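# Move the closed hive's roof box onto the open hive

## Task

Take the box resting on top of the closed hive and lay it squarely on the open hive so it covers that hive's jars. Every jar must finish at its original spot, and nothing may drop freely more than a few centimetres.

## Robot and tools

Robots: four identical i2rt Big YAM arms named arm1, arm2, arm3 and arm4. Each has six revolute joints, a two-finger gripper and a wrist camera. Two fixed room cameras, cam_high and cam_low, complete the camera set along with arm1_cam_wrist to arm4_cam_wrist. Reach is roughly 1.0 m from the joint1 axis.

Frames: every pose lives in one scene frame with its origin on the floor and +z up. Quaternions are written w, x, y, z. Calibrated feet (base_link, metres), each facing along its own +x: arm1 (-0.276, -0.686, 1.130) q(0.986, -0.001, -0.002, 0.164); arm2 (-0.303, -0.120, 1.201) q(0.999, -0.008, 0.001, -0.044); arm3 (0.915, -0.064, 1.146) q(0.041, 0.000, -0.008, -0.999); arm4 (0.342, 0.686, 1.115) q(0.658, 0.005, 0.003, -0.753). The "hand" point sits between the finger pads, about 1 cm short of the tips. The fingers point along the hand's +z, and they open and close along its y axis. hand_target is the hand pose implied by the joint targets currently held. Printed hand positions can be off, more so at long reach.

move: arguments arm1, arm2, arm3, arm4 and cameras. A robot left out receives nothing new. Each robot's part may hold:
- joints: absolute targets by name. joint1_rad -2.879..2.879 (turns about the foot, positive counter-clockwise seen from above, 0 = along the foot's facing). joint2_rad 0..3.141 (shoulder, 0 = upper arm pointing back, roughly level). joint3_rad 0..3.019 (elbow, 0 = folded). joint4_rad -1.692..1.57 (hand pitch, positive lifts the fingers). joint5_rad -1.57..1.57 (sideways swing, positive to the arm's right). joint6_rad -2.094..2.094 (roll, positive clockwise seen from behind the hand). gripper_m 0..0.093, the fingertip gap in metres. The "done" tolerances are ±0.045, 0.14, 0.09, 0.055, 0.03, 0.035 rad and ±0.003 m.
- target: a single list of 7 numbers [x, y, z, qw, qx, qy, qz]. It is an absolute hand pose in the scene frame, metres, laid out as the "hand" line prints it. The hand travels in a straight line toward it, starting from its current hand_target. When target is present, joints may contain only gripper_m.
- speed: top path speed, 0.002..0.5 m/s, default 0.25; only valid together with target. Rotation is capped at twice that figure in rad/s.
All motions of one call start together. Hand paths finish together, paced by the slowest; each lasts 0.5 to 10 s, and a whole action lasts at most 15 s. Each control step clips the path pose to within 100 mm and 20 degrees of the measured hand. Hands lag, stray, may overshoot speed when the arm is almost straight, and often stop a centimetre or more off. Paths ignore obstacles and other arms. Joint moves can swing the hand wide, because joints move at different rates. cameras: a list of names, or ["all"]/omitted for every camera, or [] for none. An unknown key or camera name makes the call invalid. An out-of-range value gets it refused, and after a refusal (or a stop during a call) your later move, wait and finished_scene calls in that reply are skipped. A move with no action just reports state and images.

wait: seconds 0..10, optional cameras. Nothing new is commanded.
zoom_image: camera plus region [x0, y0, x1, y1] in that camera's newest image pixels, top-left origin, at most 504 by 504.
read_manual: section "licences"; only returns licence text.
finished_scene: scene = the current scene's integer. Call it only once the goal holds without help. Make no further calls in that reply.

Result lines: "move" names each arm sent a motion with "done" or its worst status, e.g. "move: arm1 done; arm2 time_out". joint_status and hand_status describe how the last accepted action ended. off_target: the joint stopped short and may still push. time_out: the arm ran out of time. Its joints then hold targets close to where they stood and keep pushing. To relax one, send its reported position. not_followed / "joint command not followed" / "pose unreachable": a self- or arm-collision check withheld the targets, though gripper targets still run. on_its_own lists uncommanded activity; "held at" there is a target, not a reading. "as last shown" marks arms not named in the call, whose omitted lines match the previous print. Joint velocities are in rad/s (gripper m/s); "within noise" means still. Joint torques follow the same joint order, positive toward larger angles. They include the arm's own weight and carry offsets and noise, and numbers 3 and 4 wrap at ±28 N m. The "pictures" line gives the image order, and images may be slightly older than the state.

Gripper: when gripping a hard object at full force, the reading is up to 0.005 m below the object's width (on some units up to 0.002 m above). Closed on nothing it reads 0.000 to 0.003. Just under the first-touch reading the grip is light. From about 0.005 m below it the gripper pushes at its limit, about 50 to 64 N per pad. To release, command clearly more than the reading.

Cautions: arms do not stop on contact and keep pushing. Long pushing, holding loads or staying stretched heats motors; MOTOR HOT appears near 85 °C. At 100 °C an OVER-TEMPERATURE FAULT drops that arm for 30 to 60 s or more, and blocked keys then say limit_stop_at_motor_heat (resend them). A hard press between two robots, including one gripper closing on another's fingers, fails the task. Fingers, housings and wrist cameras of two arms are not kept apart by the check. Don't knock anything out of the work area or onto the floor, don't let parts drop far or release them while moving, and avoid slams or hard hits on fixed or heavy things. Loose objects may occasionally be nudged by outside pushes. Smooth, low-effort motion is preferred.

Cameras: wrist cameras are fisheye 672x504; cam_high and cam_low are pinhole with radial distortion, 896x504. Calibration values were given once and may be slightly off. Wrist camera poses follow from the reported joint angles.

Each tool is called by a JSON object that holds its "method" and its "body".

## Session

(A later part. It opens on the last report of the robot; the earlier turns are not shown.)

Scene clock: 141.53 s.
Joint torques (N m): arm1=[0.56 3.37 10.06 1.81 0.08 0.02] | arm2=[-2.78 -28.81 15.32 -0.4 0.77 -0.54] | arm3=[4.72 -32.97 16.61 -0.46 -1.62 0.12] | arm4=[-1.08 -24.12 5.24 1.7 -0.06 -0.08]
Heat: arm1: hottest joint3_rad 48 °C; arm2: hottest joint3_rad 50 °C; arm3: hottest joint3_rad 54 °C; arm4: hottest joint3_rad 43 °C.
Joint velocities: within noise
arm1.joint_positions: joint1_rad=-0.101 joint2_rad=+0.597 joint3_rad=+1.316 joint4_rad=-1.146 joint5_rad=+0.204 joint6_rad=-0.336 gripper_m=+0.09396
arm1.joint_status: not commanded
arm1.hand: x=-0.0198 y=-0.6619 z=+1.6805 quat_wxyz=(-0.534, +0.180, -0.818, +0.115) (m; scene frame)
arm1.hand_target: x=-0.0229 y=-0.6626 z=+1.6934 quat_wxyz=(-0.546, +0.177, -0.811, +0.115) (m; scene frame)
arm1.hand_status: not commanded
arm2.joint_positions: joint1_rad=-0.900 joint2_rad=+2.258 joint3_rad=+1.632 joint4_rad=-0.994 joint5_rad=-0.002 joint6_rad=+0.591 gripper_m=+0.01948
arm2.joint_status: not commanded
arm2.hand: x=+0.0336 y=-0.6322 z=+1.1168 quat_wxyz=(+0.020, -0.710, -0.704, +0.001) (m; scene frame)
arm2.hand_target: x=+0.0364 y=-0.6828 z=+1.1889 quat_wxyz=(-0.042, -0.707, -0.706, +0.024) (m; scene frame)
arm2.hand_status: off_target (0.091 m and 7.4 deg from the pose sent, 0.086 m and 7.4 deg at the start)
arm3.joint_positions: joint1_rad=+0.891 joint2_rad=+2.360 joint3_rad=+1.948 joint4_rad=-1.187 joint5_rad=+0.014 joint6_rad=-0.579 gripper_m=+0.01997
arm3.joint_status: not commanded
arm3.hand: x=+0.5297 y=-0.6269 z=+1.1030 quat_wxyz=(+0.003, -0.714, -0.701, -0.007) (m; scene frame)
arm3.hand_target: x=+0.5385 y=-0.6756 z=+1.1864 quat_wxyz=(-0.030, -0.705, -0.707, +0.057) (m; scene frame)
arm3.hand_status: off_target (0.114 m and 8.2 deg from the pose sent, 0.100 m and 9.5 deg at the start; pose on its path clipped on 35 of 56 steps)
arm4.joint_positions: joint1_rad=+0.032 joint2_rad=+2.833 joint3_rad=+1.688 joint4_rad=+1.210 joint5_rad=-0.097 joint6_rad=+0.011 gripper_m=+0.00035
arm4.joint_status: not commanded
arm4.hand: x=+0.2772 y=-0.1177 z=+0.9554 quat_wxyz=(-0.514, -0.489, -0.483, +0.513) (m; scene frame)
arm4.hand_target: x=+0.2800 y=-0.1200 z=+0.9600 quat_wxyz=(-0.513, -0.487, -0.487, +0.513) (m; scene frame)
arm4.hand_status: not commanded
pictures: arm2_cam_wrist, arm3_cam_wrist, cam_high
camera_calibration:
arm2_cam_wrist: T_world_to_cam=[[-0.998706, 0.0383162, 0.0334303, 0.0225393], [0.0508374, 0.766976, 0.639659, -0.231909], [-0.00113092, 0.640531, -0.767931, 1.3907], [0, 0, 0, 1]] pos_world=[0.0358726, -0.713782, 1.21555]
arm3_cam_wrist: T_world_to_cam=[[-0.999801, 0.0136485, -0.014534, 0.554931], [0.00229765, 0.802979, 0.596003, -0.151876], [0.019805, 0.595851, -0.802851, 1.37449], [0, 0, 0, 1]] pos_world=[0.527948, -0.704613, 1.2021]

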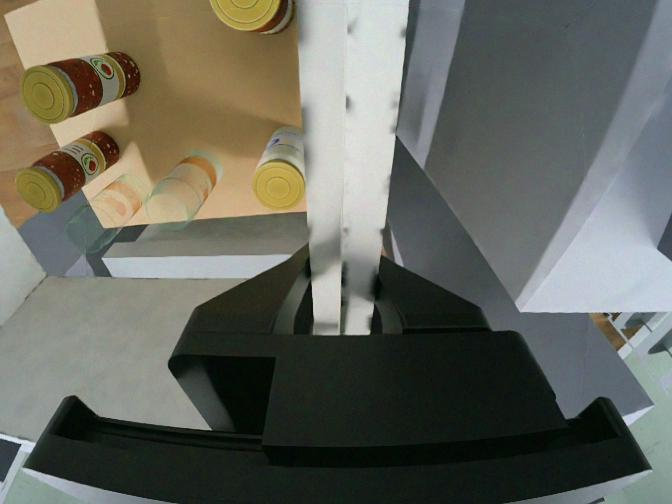

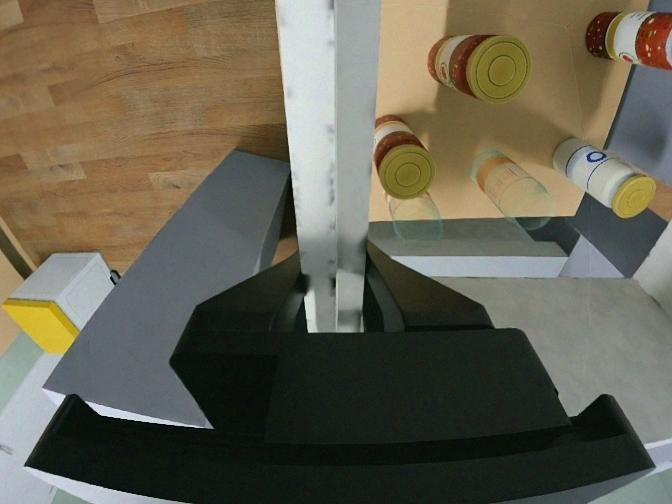

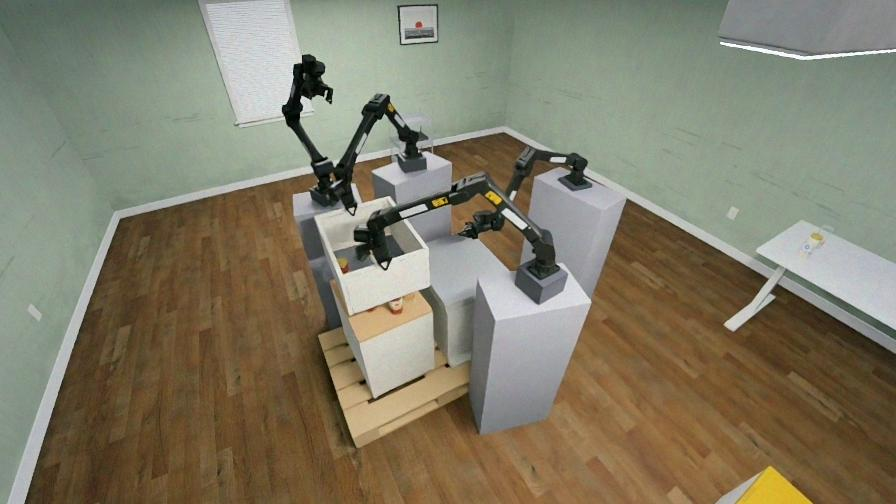

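{"method": "move", "body": {"arm2": {"target":[0.040,-0.701,1.163,0.05,0.7055,0.7055,-0.033],"speed":0.04}, "arm3": {"target":[0.539,-0.696,1.175,0.030,0.7045,0.7045,-0.057],"speed":0.04}, "cameras": ["arm4_cam_wrist","arm2_cam_wrist","arm3_cam_wrist","cam_low"]}}

{"method": "zoom_image", "body": {"camera": "arm4_cam_wrist", "region": [130, 120, 340, 330]}}

{"method": "zoom_image", "body": {"camera": "arm4_cam_wrist", "region": [340, 120, 550, 330]}}

{"method": "zoom_image", "body": {"camera": "cam_low", "region": [310, 150, 500, 300]}}

Scene clock: 168.13 s.
Joint torques (N m): arm1=[0.5 3.31 10.06 1.84 0.09 0.02] | arm2=[-3.14 -29.16 14.91 -0.08 1.12 -0.53] | arm3=[5.01 -33.38 15.62 -0.54 -1.45 0.19] | arm4=[-0.44 -24.18 5.29 1.73 -0.09 -0.1]
Heat: arm1: hottest joint3_rad 48 °C; arm2: hottest joint3_rad 51 °C; arm3: hottest joint3_rad 57 °C; arm4: hottest joint2_rad 43 °C.
move: arm2 off_target; arm3 off_target
Joint velocities: within noise
arm1, arm4: as last shown
arm2.joint_positions: joint1_rad=-0.902 joint2_rad=+2.304 joint3_rad=+1.644 joint4_rad=-0.942 joint5_rad=+0.011 joint6_rad=+0.585 gripper_m=+0.01948
arm2.joint_status: not commanded
arm2.hand: x=+0.0348 y=-0.6414 z=+1.0931 quat_wxyz=(+0.012, -0.709, -0.705, +0.009) (m; scene frame)
arm2.hand_target: x=+0.0363 y=-0.6957 z=+1.1643 quat_wxyz=(-0.050, -0.707, -0.705, +0.036) (m; scene frame)
arm2.hand_status: off_target (0.092 m and 7.6 deg from the pose sent, 0.083 m and 8.8 deg at the start)
arm3.joint_positions: joint1_rad=+0.896 joint2_rad=+2.396 joint3_rad=+1.954 joint4_rad=-1.148 joint5_rad=+0.006 joint6_rad=-0.577 gripper_m=+0.01997
arm3.joint_status: not commanded
arm3.hand: x=+0.5305 y=-0.6341 z=+1.0812 quat_wxyz=(-0.002, -0.713, -0.701, -0.003) (m; scene frame)
arm3.hand_target: x=+0.5416 y=-0.6831 z=+1.1642 quat_wxyz=(-0.032, -0.705, -0.707, +0.057) (m; scene frame)
arm3.hand_status: off_target (0.113 m and 7.7 deg from the pose sent, 0.100 m and 8.4 deg at the start; pose on its path clipped on 27 of 46 steps)
pictures: arm2_cam_wrist, arm3_cam_wrist, arm4_cam_wrist, cam_low
camera_calibration:
arm2_cam_wrist: T_world_to_cam=[[-0.998832, 0.0358087, 0.0324467, 0.0243177], [0.0482259, 0.78109, 0.622553, -0.18191], [-0.00305094, 0.623391, -0.781905, 1.38271], [0, 0, 0, 1]] pos_world=[0.0372807, -0.720752, 1.19361]
arm3_cam_wrist: T_world_to_cam=[[-0.999819, 0.0108994, -0.0155837, 0.554906], [-0.000305338, 0.810152, 0.586219, -0.116502], [0.0190146, 0.586118, -0.810002, 1.36327], [0, 0, 0, 1]] pos_world=[0.528847, -0.710703, 1.1812]
arm4_cam_wrist: T_world_to_cam=[[-0.999997, 0.0000250279, 0.00260873, 0.273798], [-0.00220135, 0.52854, -0.848905, 0.879276], [-0.00140007, -0.848908, -0.528539, 0.530343], [0, 0, 0, 1]] pos_world=[0.276476, -0.0145277, 1.02601]

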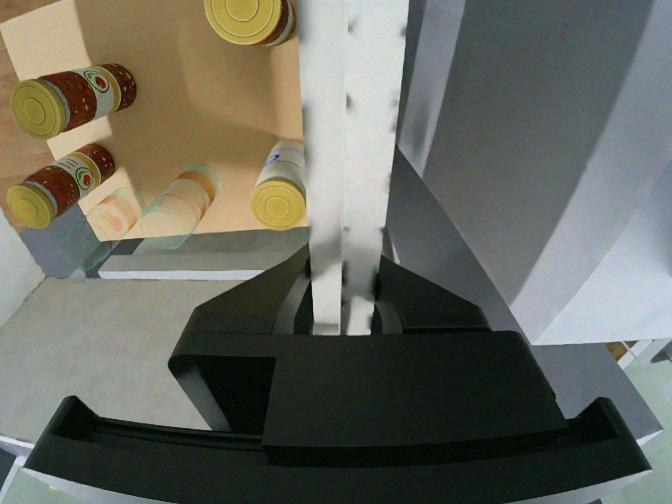

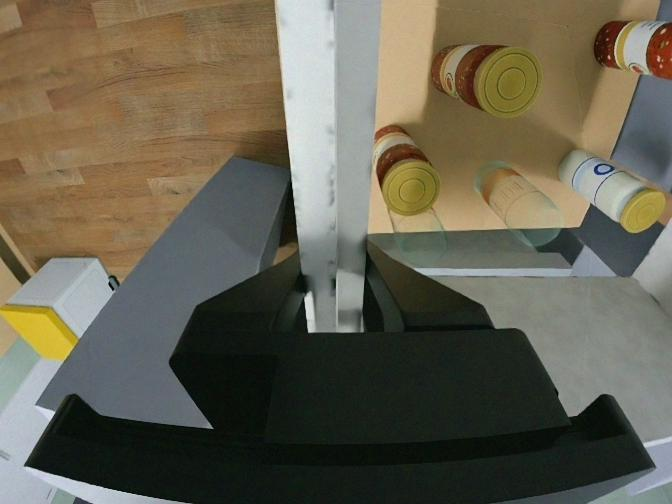

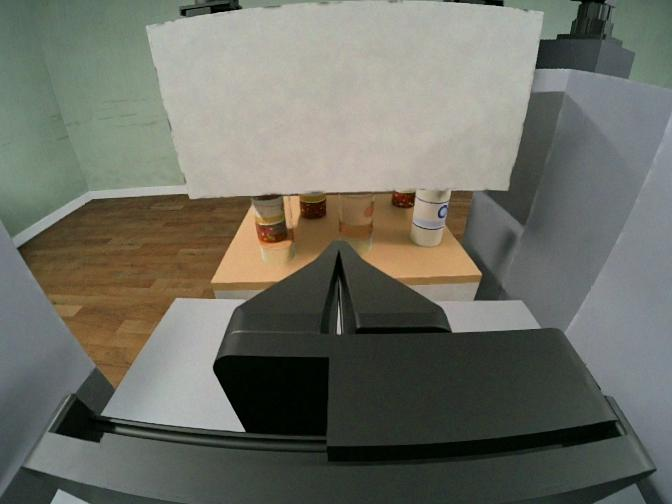

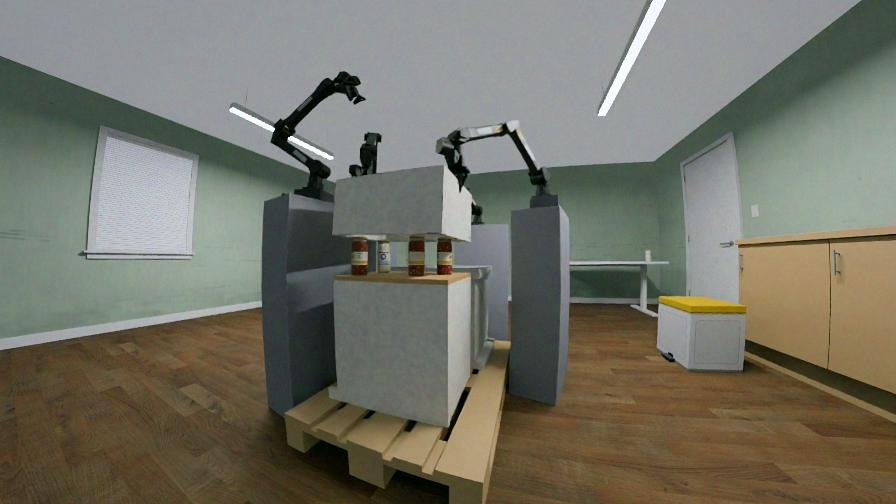

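Scaled by 2.400 from the camera's 672x504 image, which has a finer 960x720 frame.

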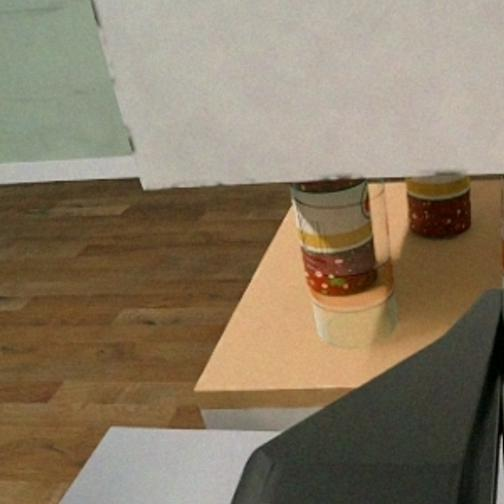

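Scaled by 2.400 from the camera's 672x504 image, which has a finer 960x720 frame.

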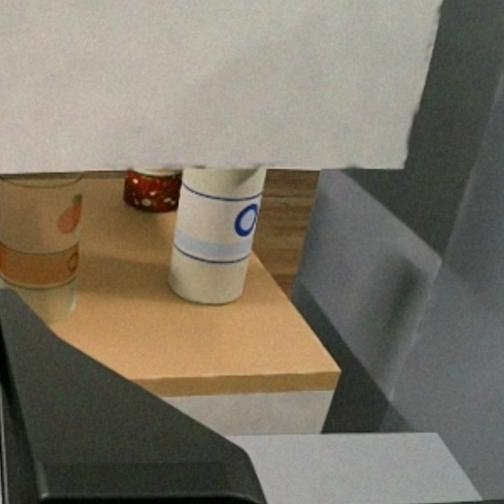

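Scaled by 2.653.

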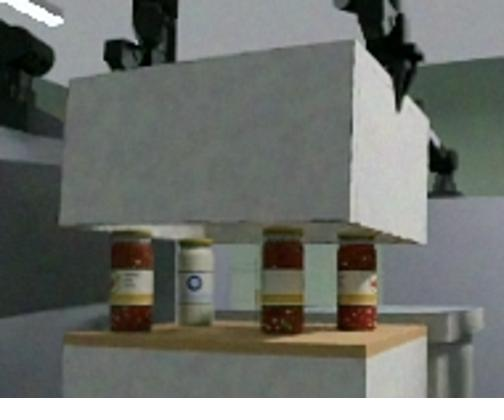

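{"method": "zoom_image", "body": {"camera": "cam_low", "region": [310, 260, 500, 450]}}

{"method": "zoom_image", "body": {"camera": "cam_low", "region": [320, 215, 370, 290]}}

{"method": "zoom_image", "body": {"camera": "cam_low", "region": [420, 215, 480, 305]}}

Scaled by 2.653.

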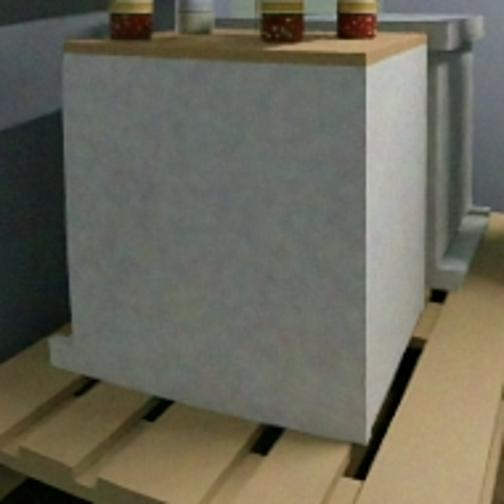

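Scaled by 6.720.

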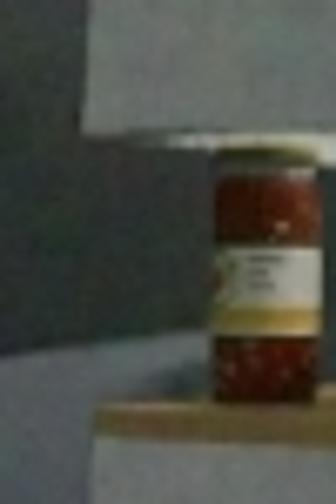

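Scaled by 5.600.

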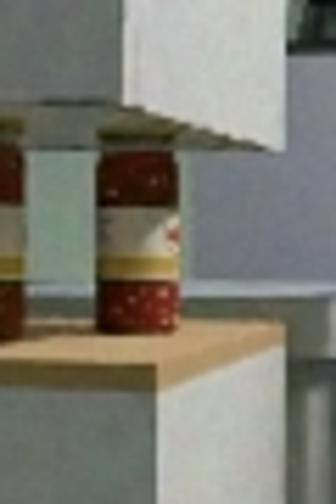

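{"method": "move", "body": {"arm2": {"target":[0.041,-0.698,1.150,0.060,0.705,0.705,-0.018],"speed":0.03}, "arm3": {"target":[0.545,-0.688,1.175,0.030,0.7045,0.7045,-0.057],"speed":0.03}, "cameras": ["arm4_cam_wrist","arm2_cam_wrist","arm3_cam_wrist","cam_low"]}}

{"method": "zoom_image", "body": {"camera": "arm4_cam_wrist", "region": [130, 120, 340, 330]}}

{"method": "zoom_image", "body": {"camera": "arm4_cam_wrist", "region": [340, 120, 550, 330]}}

{"method": "zoom_image", "body": {"camera": "cam_low", "region": [310, 150, 500, 300]}}

{"method": "zoom_image", "body": {"camera": "cam_low", "region": [420, 215, 480, 305]}}

Scene clock: 191.17 s.
Joint torques (N m): arm1=[0.56 3.25 10.07 1.87 0.08 0.01] | arm2=[-3.37 -29.1 13 0.34 0.31 -0.53] | arm3=[5.07 -35.25 13.33 -0.54 -1.04 0.21] | arm4=[-0.91 -24.41 5.45 1.77 -0.08 -0.11]
Heat: arm1: hottest joint3_rad 49 °C; arm2: hottest joint3_rad 51 °C; arm3: hottest joint3_rad 56 °C; arm4: hottest joint2_rad 45 °C.
move: arm2 off_target; arm3 off_target
Joint velocities: within noise
arm1, arm4: as last shown
arm2.joint_positions: joint1_rad=-0.907 joint2_rad=+2.316 joint3_rad=+1.644 joint4_rad=-0.907 joint5_rad=-0.007 joint6_rad=+0.579 gripper_m=+0.01947
arm2.joint_status: not commanded
arm2.hand: x=+0.0381 y=-0.6461 z=+1.0857 quat_wxyz=(-0.001, -0.708, -0.706, +0.002) (m; scene frame)
arm2.hand_target: x=+0.0382 y=-0.6942 z=+1.1507 quat_wxyz=(-0.060, -0.706, -0.705, +0.021) (m; scene frame)
arm2.hand_status: off_target (0.083 m and 7.0 deg from the pose sent, 0.081 m and 8.3 deg at the start)
arm3.joint_positions: joint1_rad=+0.900 joint2_rad=+2.396 joint3_rad=+1.954 joint4_rad=-1.141 joint5_rad=-0.003 joint6_rad=-0.574 gripper_m=+0.01997
arm3.joint_status: not commanded
arm3.hand: x=+0.5332 y=-0.6380 z=+1.0812 quat_wxyz=(-0.007, -0.712, -0.702, -0.001) (m; scene frame)
arm3.hand_target: x=+0.5468 y=-0.6801 z=+1.1669 quat_wxyz=(-0.032, -0.705, -0.706, +0.057) (m; scene frame)
arm3.hand_status: off_target (0.107 m and 7.2 deg from the pose sent, 0.109 m and 7.7 deg at the start; pose on its path clipped on 29 of 35 steps)
pictures: arm2_cam_wrist, arm3_cam_wrist, arm4_cam_wrist, cam_low
camera_calibration:
arm2_cam_wrist: T_world_to_cam=[[-0.999415, 0.033896, 0.00453767, 0.0570943], [0.0294879, 0.786934, 0.616332, -0.162575], [0.0173203, 0.616105, -0.787473, 1.38035], [0, 0, 0, 1]] pos_world=[0.0379468, -0.724439, 1.18693]
arm3_cam_wrist: T_world_to_cam=[[-0.999775, 0.0093143, -0.0190457, 0.560285], [-0.0033979, 0.816321, 0.577589, -0.0985224], [0.0209273, 0.577524, -0.816106, 1.36566], [0, 0, 0, 1]] pos_world=[0.531245, -0.713495, 1.1821]
arm4_cam_wrist: T_world_to_cam=[[-0.999997, 0.0000250279, 0.00260873, 0.273798], [-0.00220135, 0.52854, -0.848905, 0.879276], [-0.00140007, -0.848908, -0.528539, 0.530343], [0, 0, 0, 1]] pos_world=[0.276476, -0.0145277, 1.02601]

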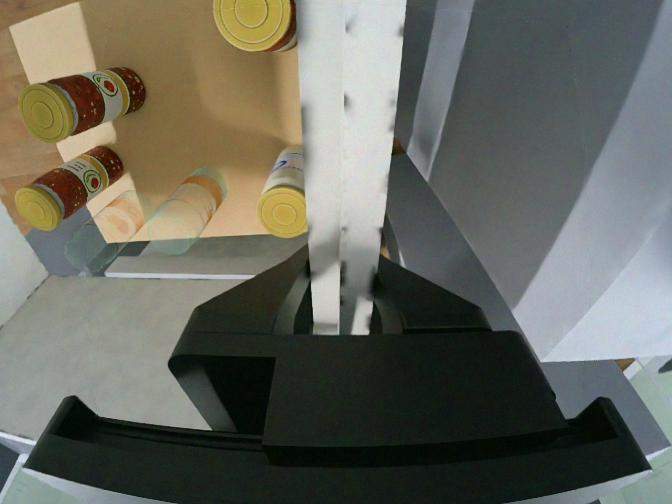

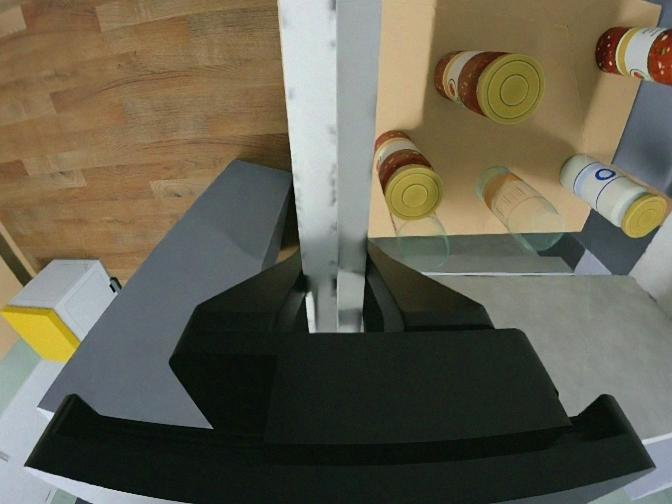

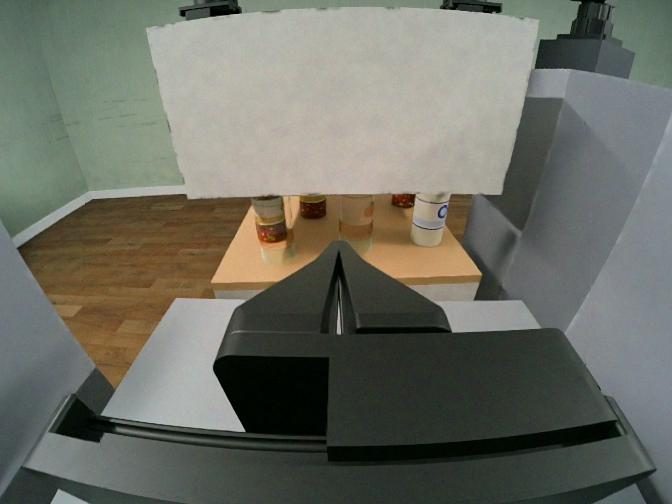

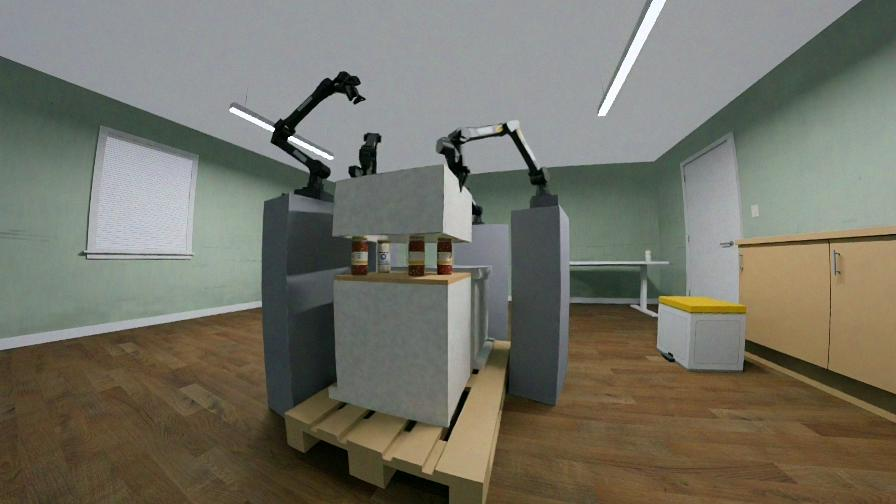

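Scaled by 2.400 from the camera's 672x504 image, which has a finer 960x720 frame.

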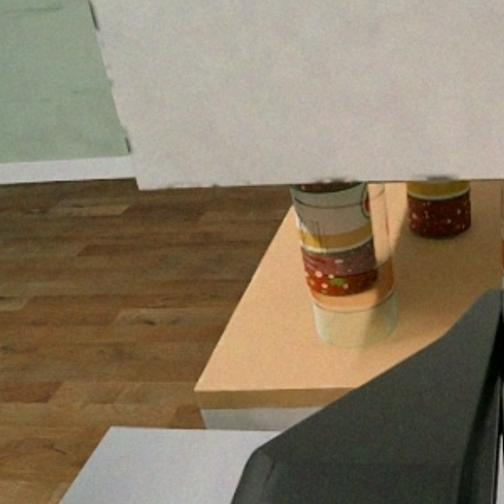

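Scaled by 2.400 from the camera's 672x504 image, which has a finer 960x720 frame.

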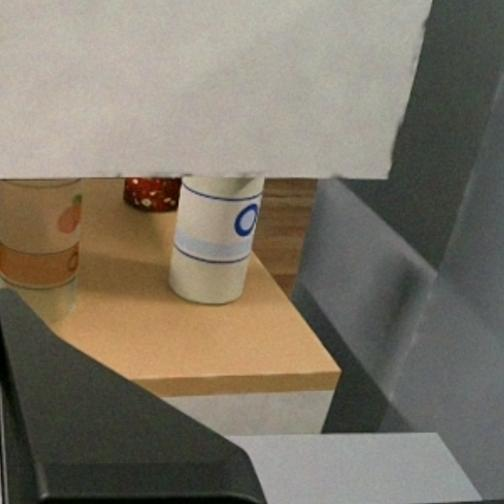

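Scaled by 2.653.

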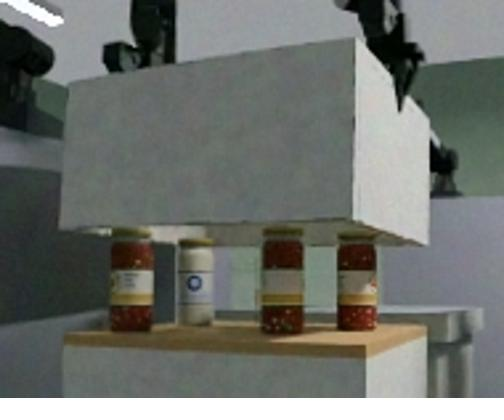

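Scaled by 5.600.

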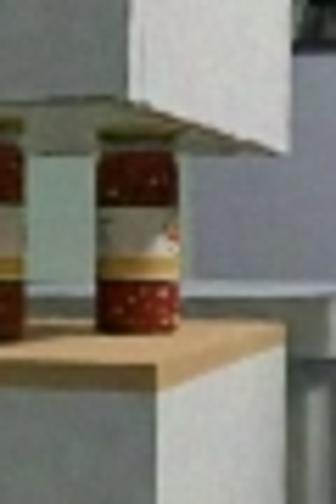

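{"method": "move", "body": {"arm2": {"target":[0.041,-0.711,1.150,0.060,0.6865,0.7255,-0.018],"speed":0.03}, "arm3": {"target":[0.543,-0.672,1.172,0.030,0.685,0.724,-0.057],"speed":0.03}, "cameras": ["arm4_cam_wrist","arm2_cam_wrist","arm3_cam_wrist","cam_low"]}}

{"method": "zoom_image", "body": {"camera": "arm4_cam_wrist", "region": [130, 120, 340, 330]}}

{"method": "zoom_image", "body": {"camera": "arm4_cam_wrist", "region": [340, 120, 550, 330]}}

{"method": "zoom_image", "body": {"camera": "cam_low", "region": [310, 150, 500, 300]}}

{"method": "zoom_image", "body": {"camera": "cam_low", "region": [420, 215, 480, 305]}}

{"method": "zoom_image", "body": {"camera": "cam_low", "region": [320, 215, 370, 290]}}

Scene clock: 212.63 s.
Joint torques (N m): arm1=[0.5 3.37 10.09 1.84 0.09 0.02] | arm2=[-3.66 -30.56 14.64 -0.4 0.25 -0.77] | arm3=[3.72 -36.84 10.32 -0.55 -1.64 -0.13] | arm4=[-1.14 -24.35 5.35 1.77 -0.07 -0.08]
Heat: arm1: hottest joint3_rad 49 °C; arm2: hottest joint2_rad 52 °C; arm3: hottest joint3_rad 53 °C; arm4: hottest joint2_rad 47 °C.
move: arm2 off_target; arm3 off_target
Joint velocities: within noise
arm1, arm4: as last shown
arm2.joint_positions: joint1_rad=-0.908 joint2_rad=+2.346 joint3_rad=+1.658 joint4_rad=-0.904 joint5_rad=-0.008 joint6_rad=+0.538 gripper_m=+0.01947
arm2.joint_status: not commanded
arm2.hand: x=+0.0375 y=-0.6462 z=+1.0715 quat_wxyz=(+0.005, -0.694, -0.720, +0.001) (m; scene frame)
arm2.hand_target: x=+0.0370 y=-0.7042 z=+1.1494 quat_wxyz=(-0.060, -0.687, -0.724, +0.022) (m; scene frame)
arm2.hand_status: off_target (0.102 m and 7.8 deg from the pose sent, 0.092 m and 7.7 deg at the start; pose on its path clipped on 25 of 68 steps)
arm3.joint_positions: joint1_rad=+0.888 joint2_rad=+2.396 joint3_rad=+1.868 joint4_rad=-1.051 joint5_rad=+0.009 joint6_rad=-0.621 gripper_m=+0.01998
arm3.joint_status: not commanded
arm3.hand: x=+0.5327 y=-0.6209 z=+1.0519 quat_wxyz=(-0.001, -0.700, -0.714, +0.002) (m; scene frame)
arm3.hand_target: x=+0.5418 y=-0.6568 z=+1.1399 quat_wxyz=(-0.031, -0.685, -0.726, +0.057) (m; scene frame)
arm3.hand_status: off_target (0.131 m and 7.4 deg from the pose sent, 0.098 m and 8.2 deg at the start; pose on its path clipped on 58 of 68 steps)
pictures: arm2_cam_wrist, arm3_cam_wrist, arm4_cam_wrist, cam_low
camera_calibration:
arm2_cam_wrist: T_world_to_cam=[[-0.999912, -0.00641851, 0.0115961, 0.0230095], [0.00224263, 0.780368, 0.625316, -0.166556], [-0.0130628, 0.625287, -0.780285, 1.36862], [0, 0, 0, 1]] pos_world=[0.0412591, -0.72566, 1.1718]
arm3_cam_wrist: T_world_to_cam=[[-0.999655, -0.025288, -0.0070901, 0.524931], [-0.0247116, 0.814263, 0.57997, -0.0879719], [-0.00889304, 0.579945, -0.814607, 1.34771], [0, 0, 0, 1]] pos_world=[0.534561, -0.696692, 1.1526]
arm4_cam_wrist: T_world_to_cam=[[-0.999997, 0.0000250279, 0.00260873, 0.273798], [-0.00220135, 0.52854, -0.848905, 0.879276], [-0.00140007, -0.848908, -0.528539, 0.530343], [0, 0, 0, 1]] pos_world=[0.276476, -0.0145277, 1.02601]

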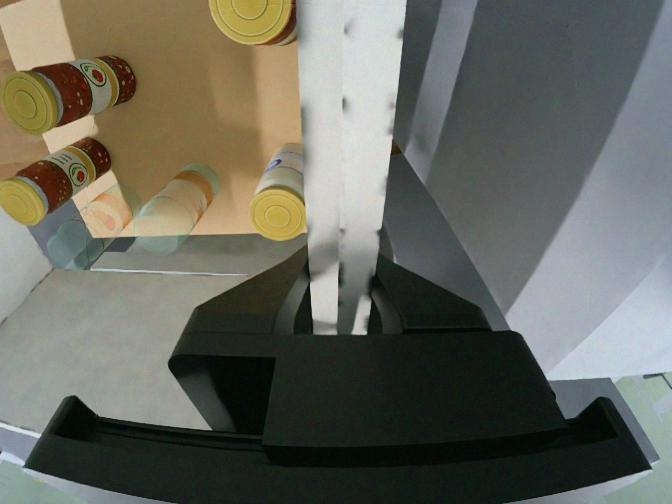

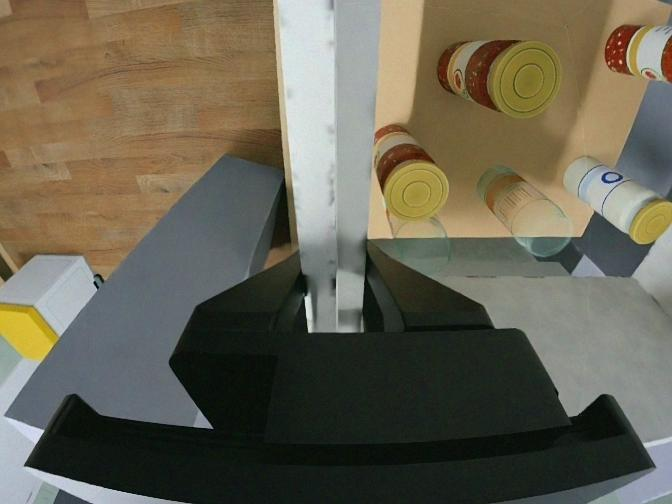

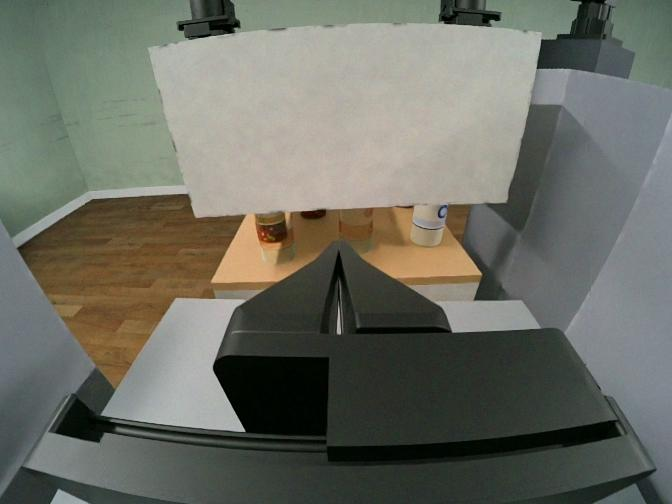

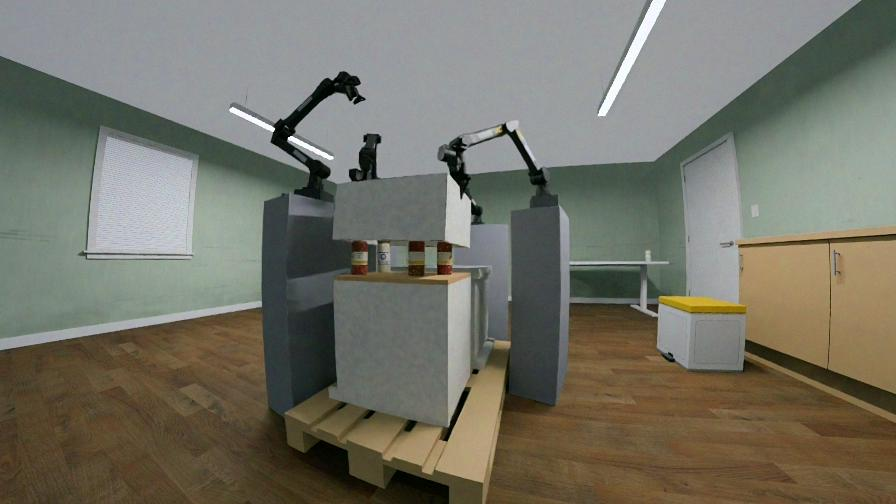

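Scaled by 2.400 from the camera's 672x504 image, which has a finer 960x720 frame.

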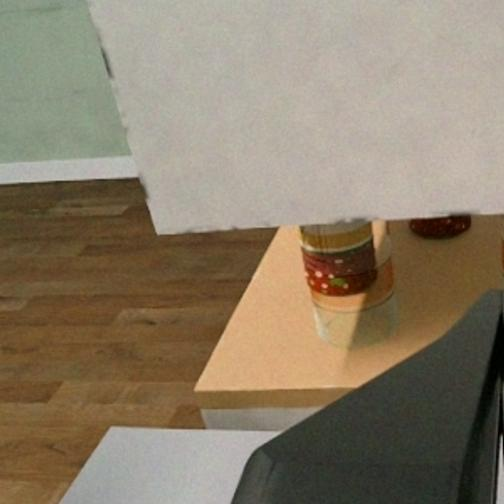

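Scaled by 2.400 from the camera's 672x504 image, which has a finer 960x720 frame.

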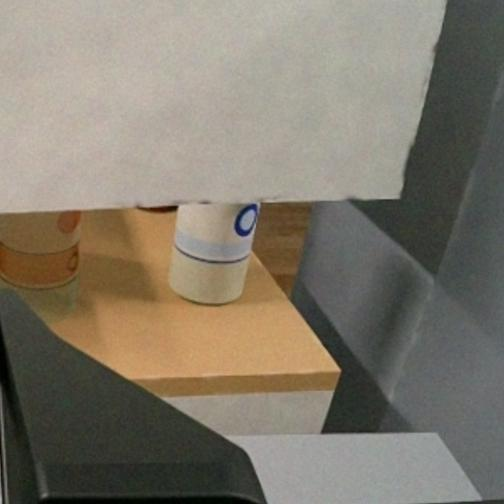

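Scaled by 2.653.

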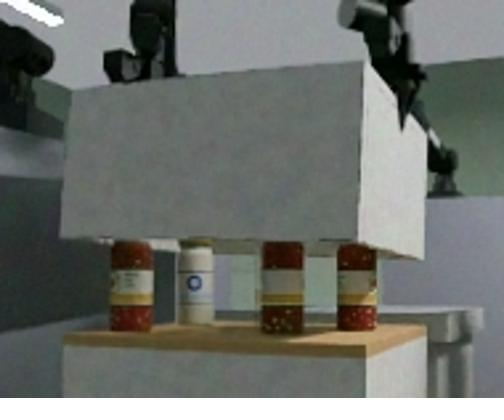

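Scaled by 5.600.

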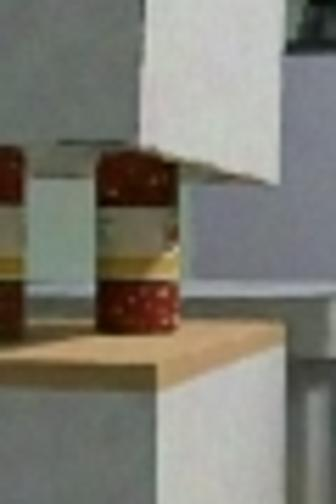

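Scaled by 6.720.

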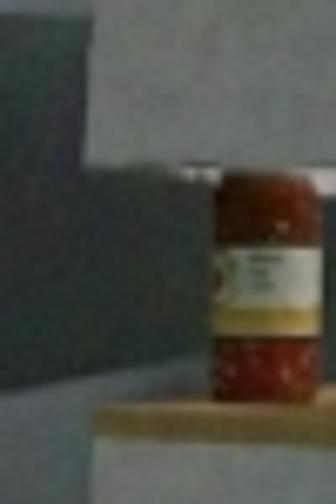

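{"method": "move", "body": {"arm2": {"target":[0.037,-0.704,1.130,0.060,0.6865,0.7255,-0.018],"speed":0.03}, "cameras": ["arm4_cam_wrist","arm2_cam_wrist","arm3_cam_wrist","cam_low"]}}

{"method": "zoom_image", "body": {"camera": "arm4_cam_wrist", "region": [130, 120, 340, 330]}}

{"method": "zoom_image", "body": {"camera": "arm4_cam_wrist", "region": [340, 120, 550, 330]}}

{"method": "zoom_image", "body": {"camera": "cam_low", "region": [420, 215, 480, 305]}}

{"method": "zoom_image", "body": {"camera": "cam_low", "region": [320, 215, 370, 290]}}

Scene clock: 222.33 s.
Joint torques (N m): arm1=[0.44 3.37 10.06 1.81 0.08 0.01] | arm2=[-3.49 -29.86 12.22 0.44 0.33 -0.69] | arm3=[3.96 -36.78 10.67 -0.62 -1.44 -0.06] | arm4=[-0.91 -24.88 5.23 1.78 -0.03 -0.06]
Heat: arm1: hottest joint3_rad 49 °C; arm2: hottest joint3_rad 54 °C; arm3: hottest joint3_rad 50 °C; arm4: hottest joint2_rad 48 °C.
move: arm2 off_target
Joint velocities: within noise
arm1, arm4: as last shown
arm2.joint_positions: joint1_rad=-0.909 joint2_rad=+2.360 joint3_rad=+1.658 joint4_rad=-0.876 joint5_rad=-0.011 joint6_rad=+0.532 gripper_m=+0.01947
arm2.joint_status: not commanded
arm2.hand: x=+0.0390 y=-0.6490 z=+1.0631 quat_wxyz=(-0.002, -0.692, -0.722, +0.001) (m; scene frame)
arm2.hand_target: x=+0.0341 y=-0.7001 z=+1.1300 quat_wxyz=(-0.059, -0.687, -0.724, +0.021) (m; scene frame)
arm2.hand_status: off_target (0.087 m and 7.0 deg from the pose sent, 0.082 m and 7.8 deg at the start)
arm3.joint_positions: joint1_rad=+0.888 joint2_rad=+2.396 joint3_rad=+1.864 joint4_rad=-1.049 joint5_rad=+0.003 joint6_rad=-0.627 gripper_m=+0.01998
arm3.joint_status: not commanded
arm3.hand: x=+0.5341 y=-0.6201 z=+1.0504 quat_wxyz=(-0.004, -0.698, -0.716, +0.001) (m; scene frame)
arm3.hand_target: x=+0.5419 y=-0.6568 z=+1.1399 quat_wxyz=(-0.031, -0.685, -0.726, +0.057) (m; scene frame)
arm3.hand_status: not commanded
pictures: arm2_cam_wrist, arm3_cam_wrist, arm4_cam_wrist, cam_low
camera_calibration:
arm2_cam_wrist: T_world_to_cam=[[-0.999933, -0.0114698, 0.00133579, 0.032256], [-0.0081942, 0.786313, 0.617774, -0.14688], [-0.00813609, 0.617721, -0.786355, 1.3652], [0, 0, 0, 1]] pos_world=[0.0421576, -0.727446, 1.16422]
arm3_cam_wrist: T_world_to_cam=[[-0.999432, -0.031032, -0.0131283, 0.529075], [-0.0329029, 0.814844, 0.578746, -0.0816611], [-0.00726218, 0.578849, -0.815402, 1.34534], [0, 0, 0, 1]] pos_world=[0.535858, -0.69579, 1.1512]
arm4_cam_wrist: T_world_to_cam=[[-0.999997, 0.0000250279, 0.00260873, 0.273798], [-0.00220135, 0.52854, -0.848905, 0.879276], [-0.00140007, -0.848908, -0.528539, 0.530343], [0, 0, 0, 1]] pos_world=[0.276476, -0.0145277, 1.02601]

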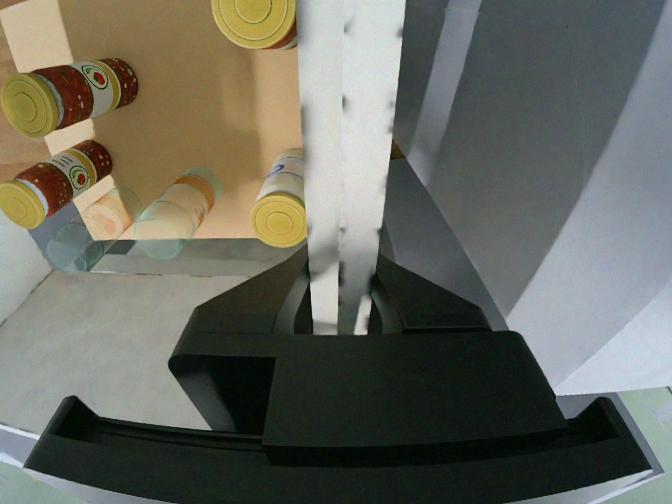

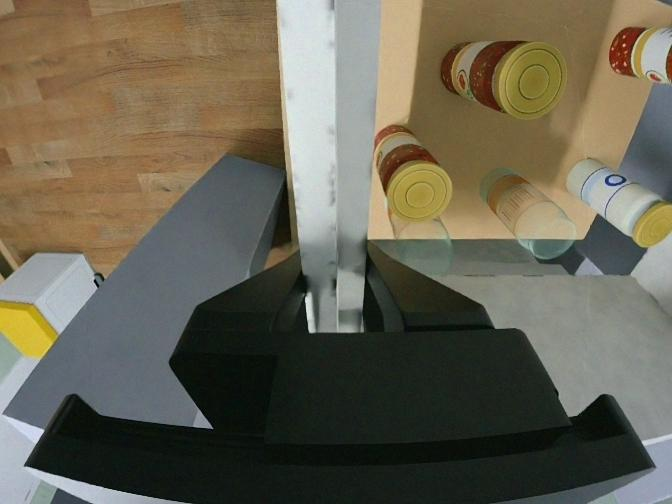

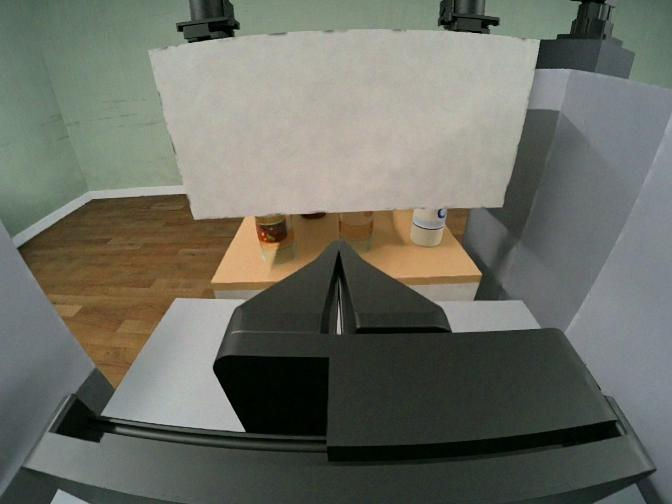

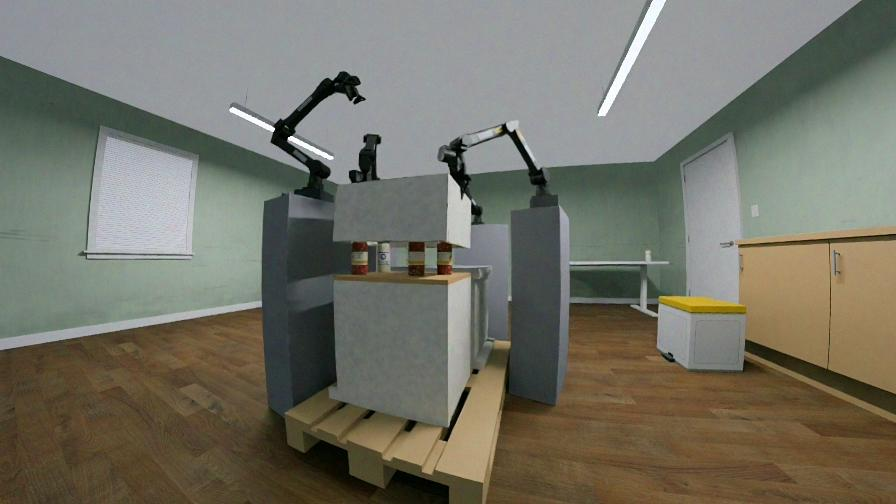

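Scaled by 2.400 from the camera's 672x504 image, which has a finer 960x720 frame.

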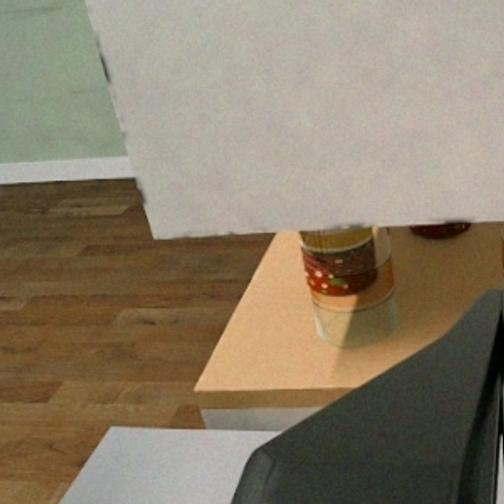

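Scaled by 2.400 from the camera's 672x504 image, which has a finer 960x720 frame.

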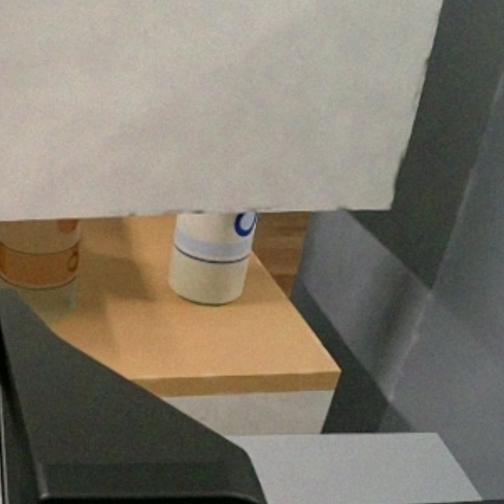

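Scaled by 5.600.

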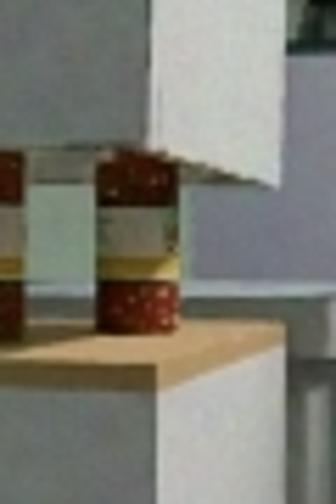

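Scaled by 6.720.

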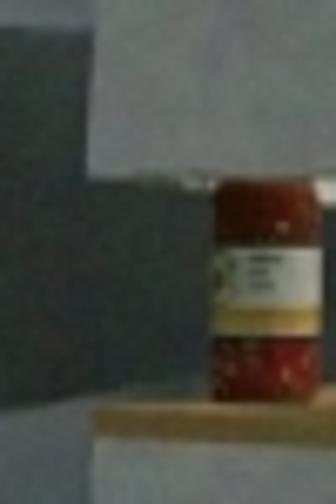

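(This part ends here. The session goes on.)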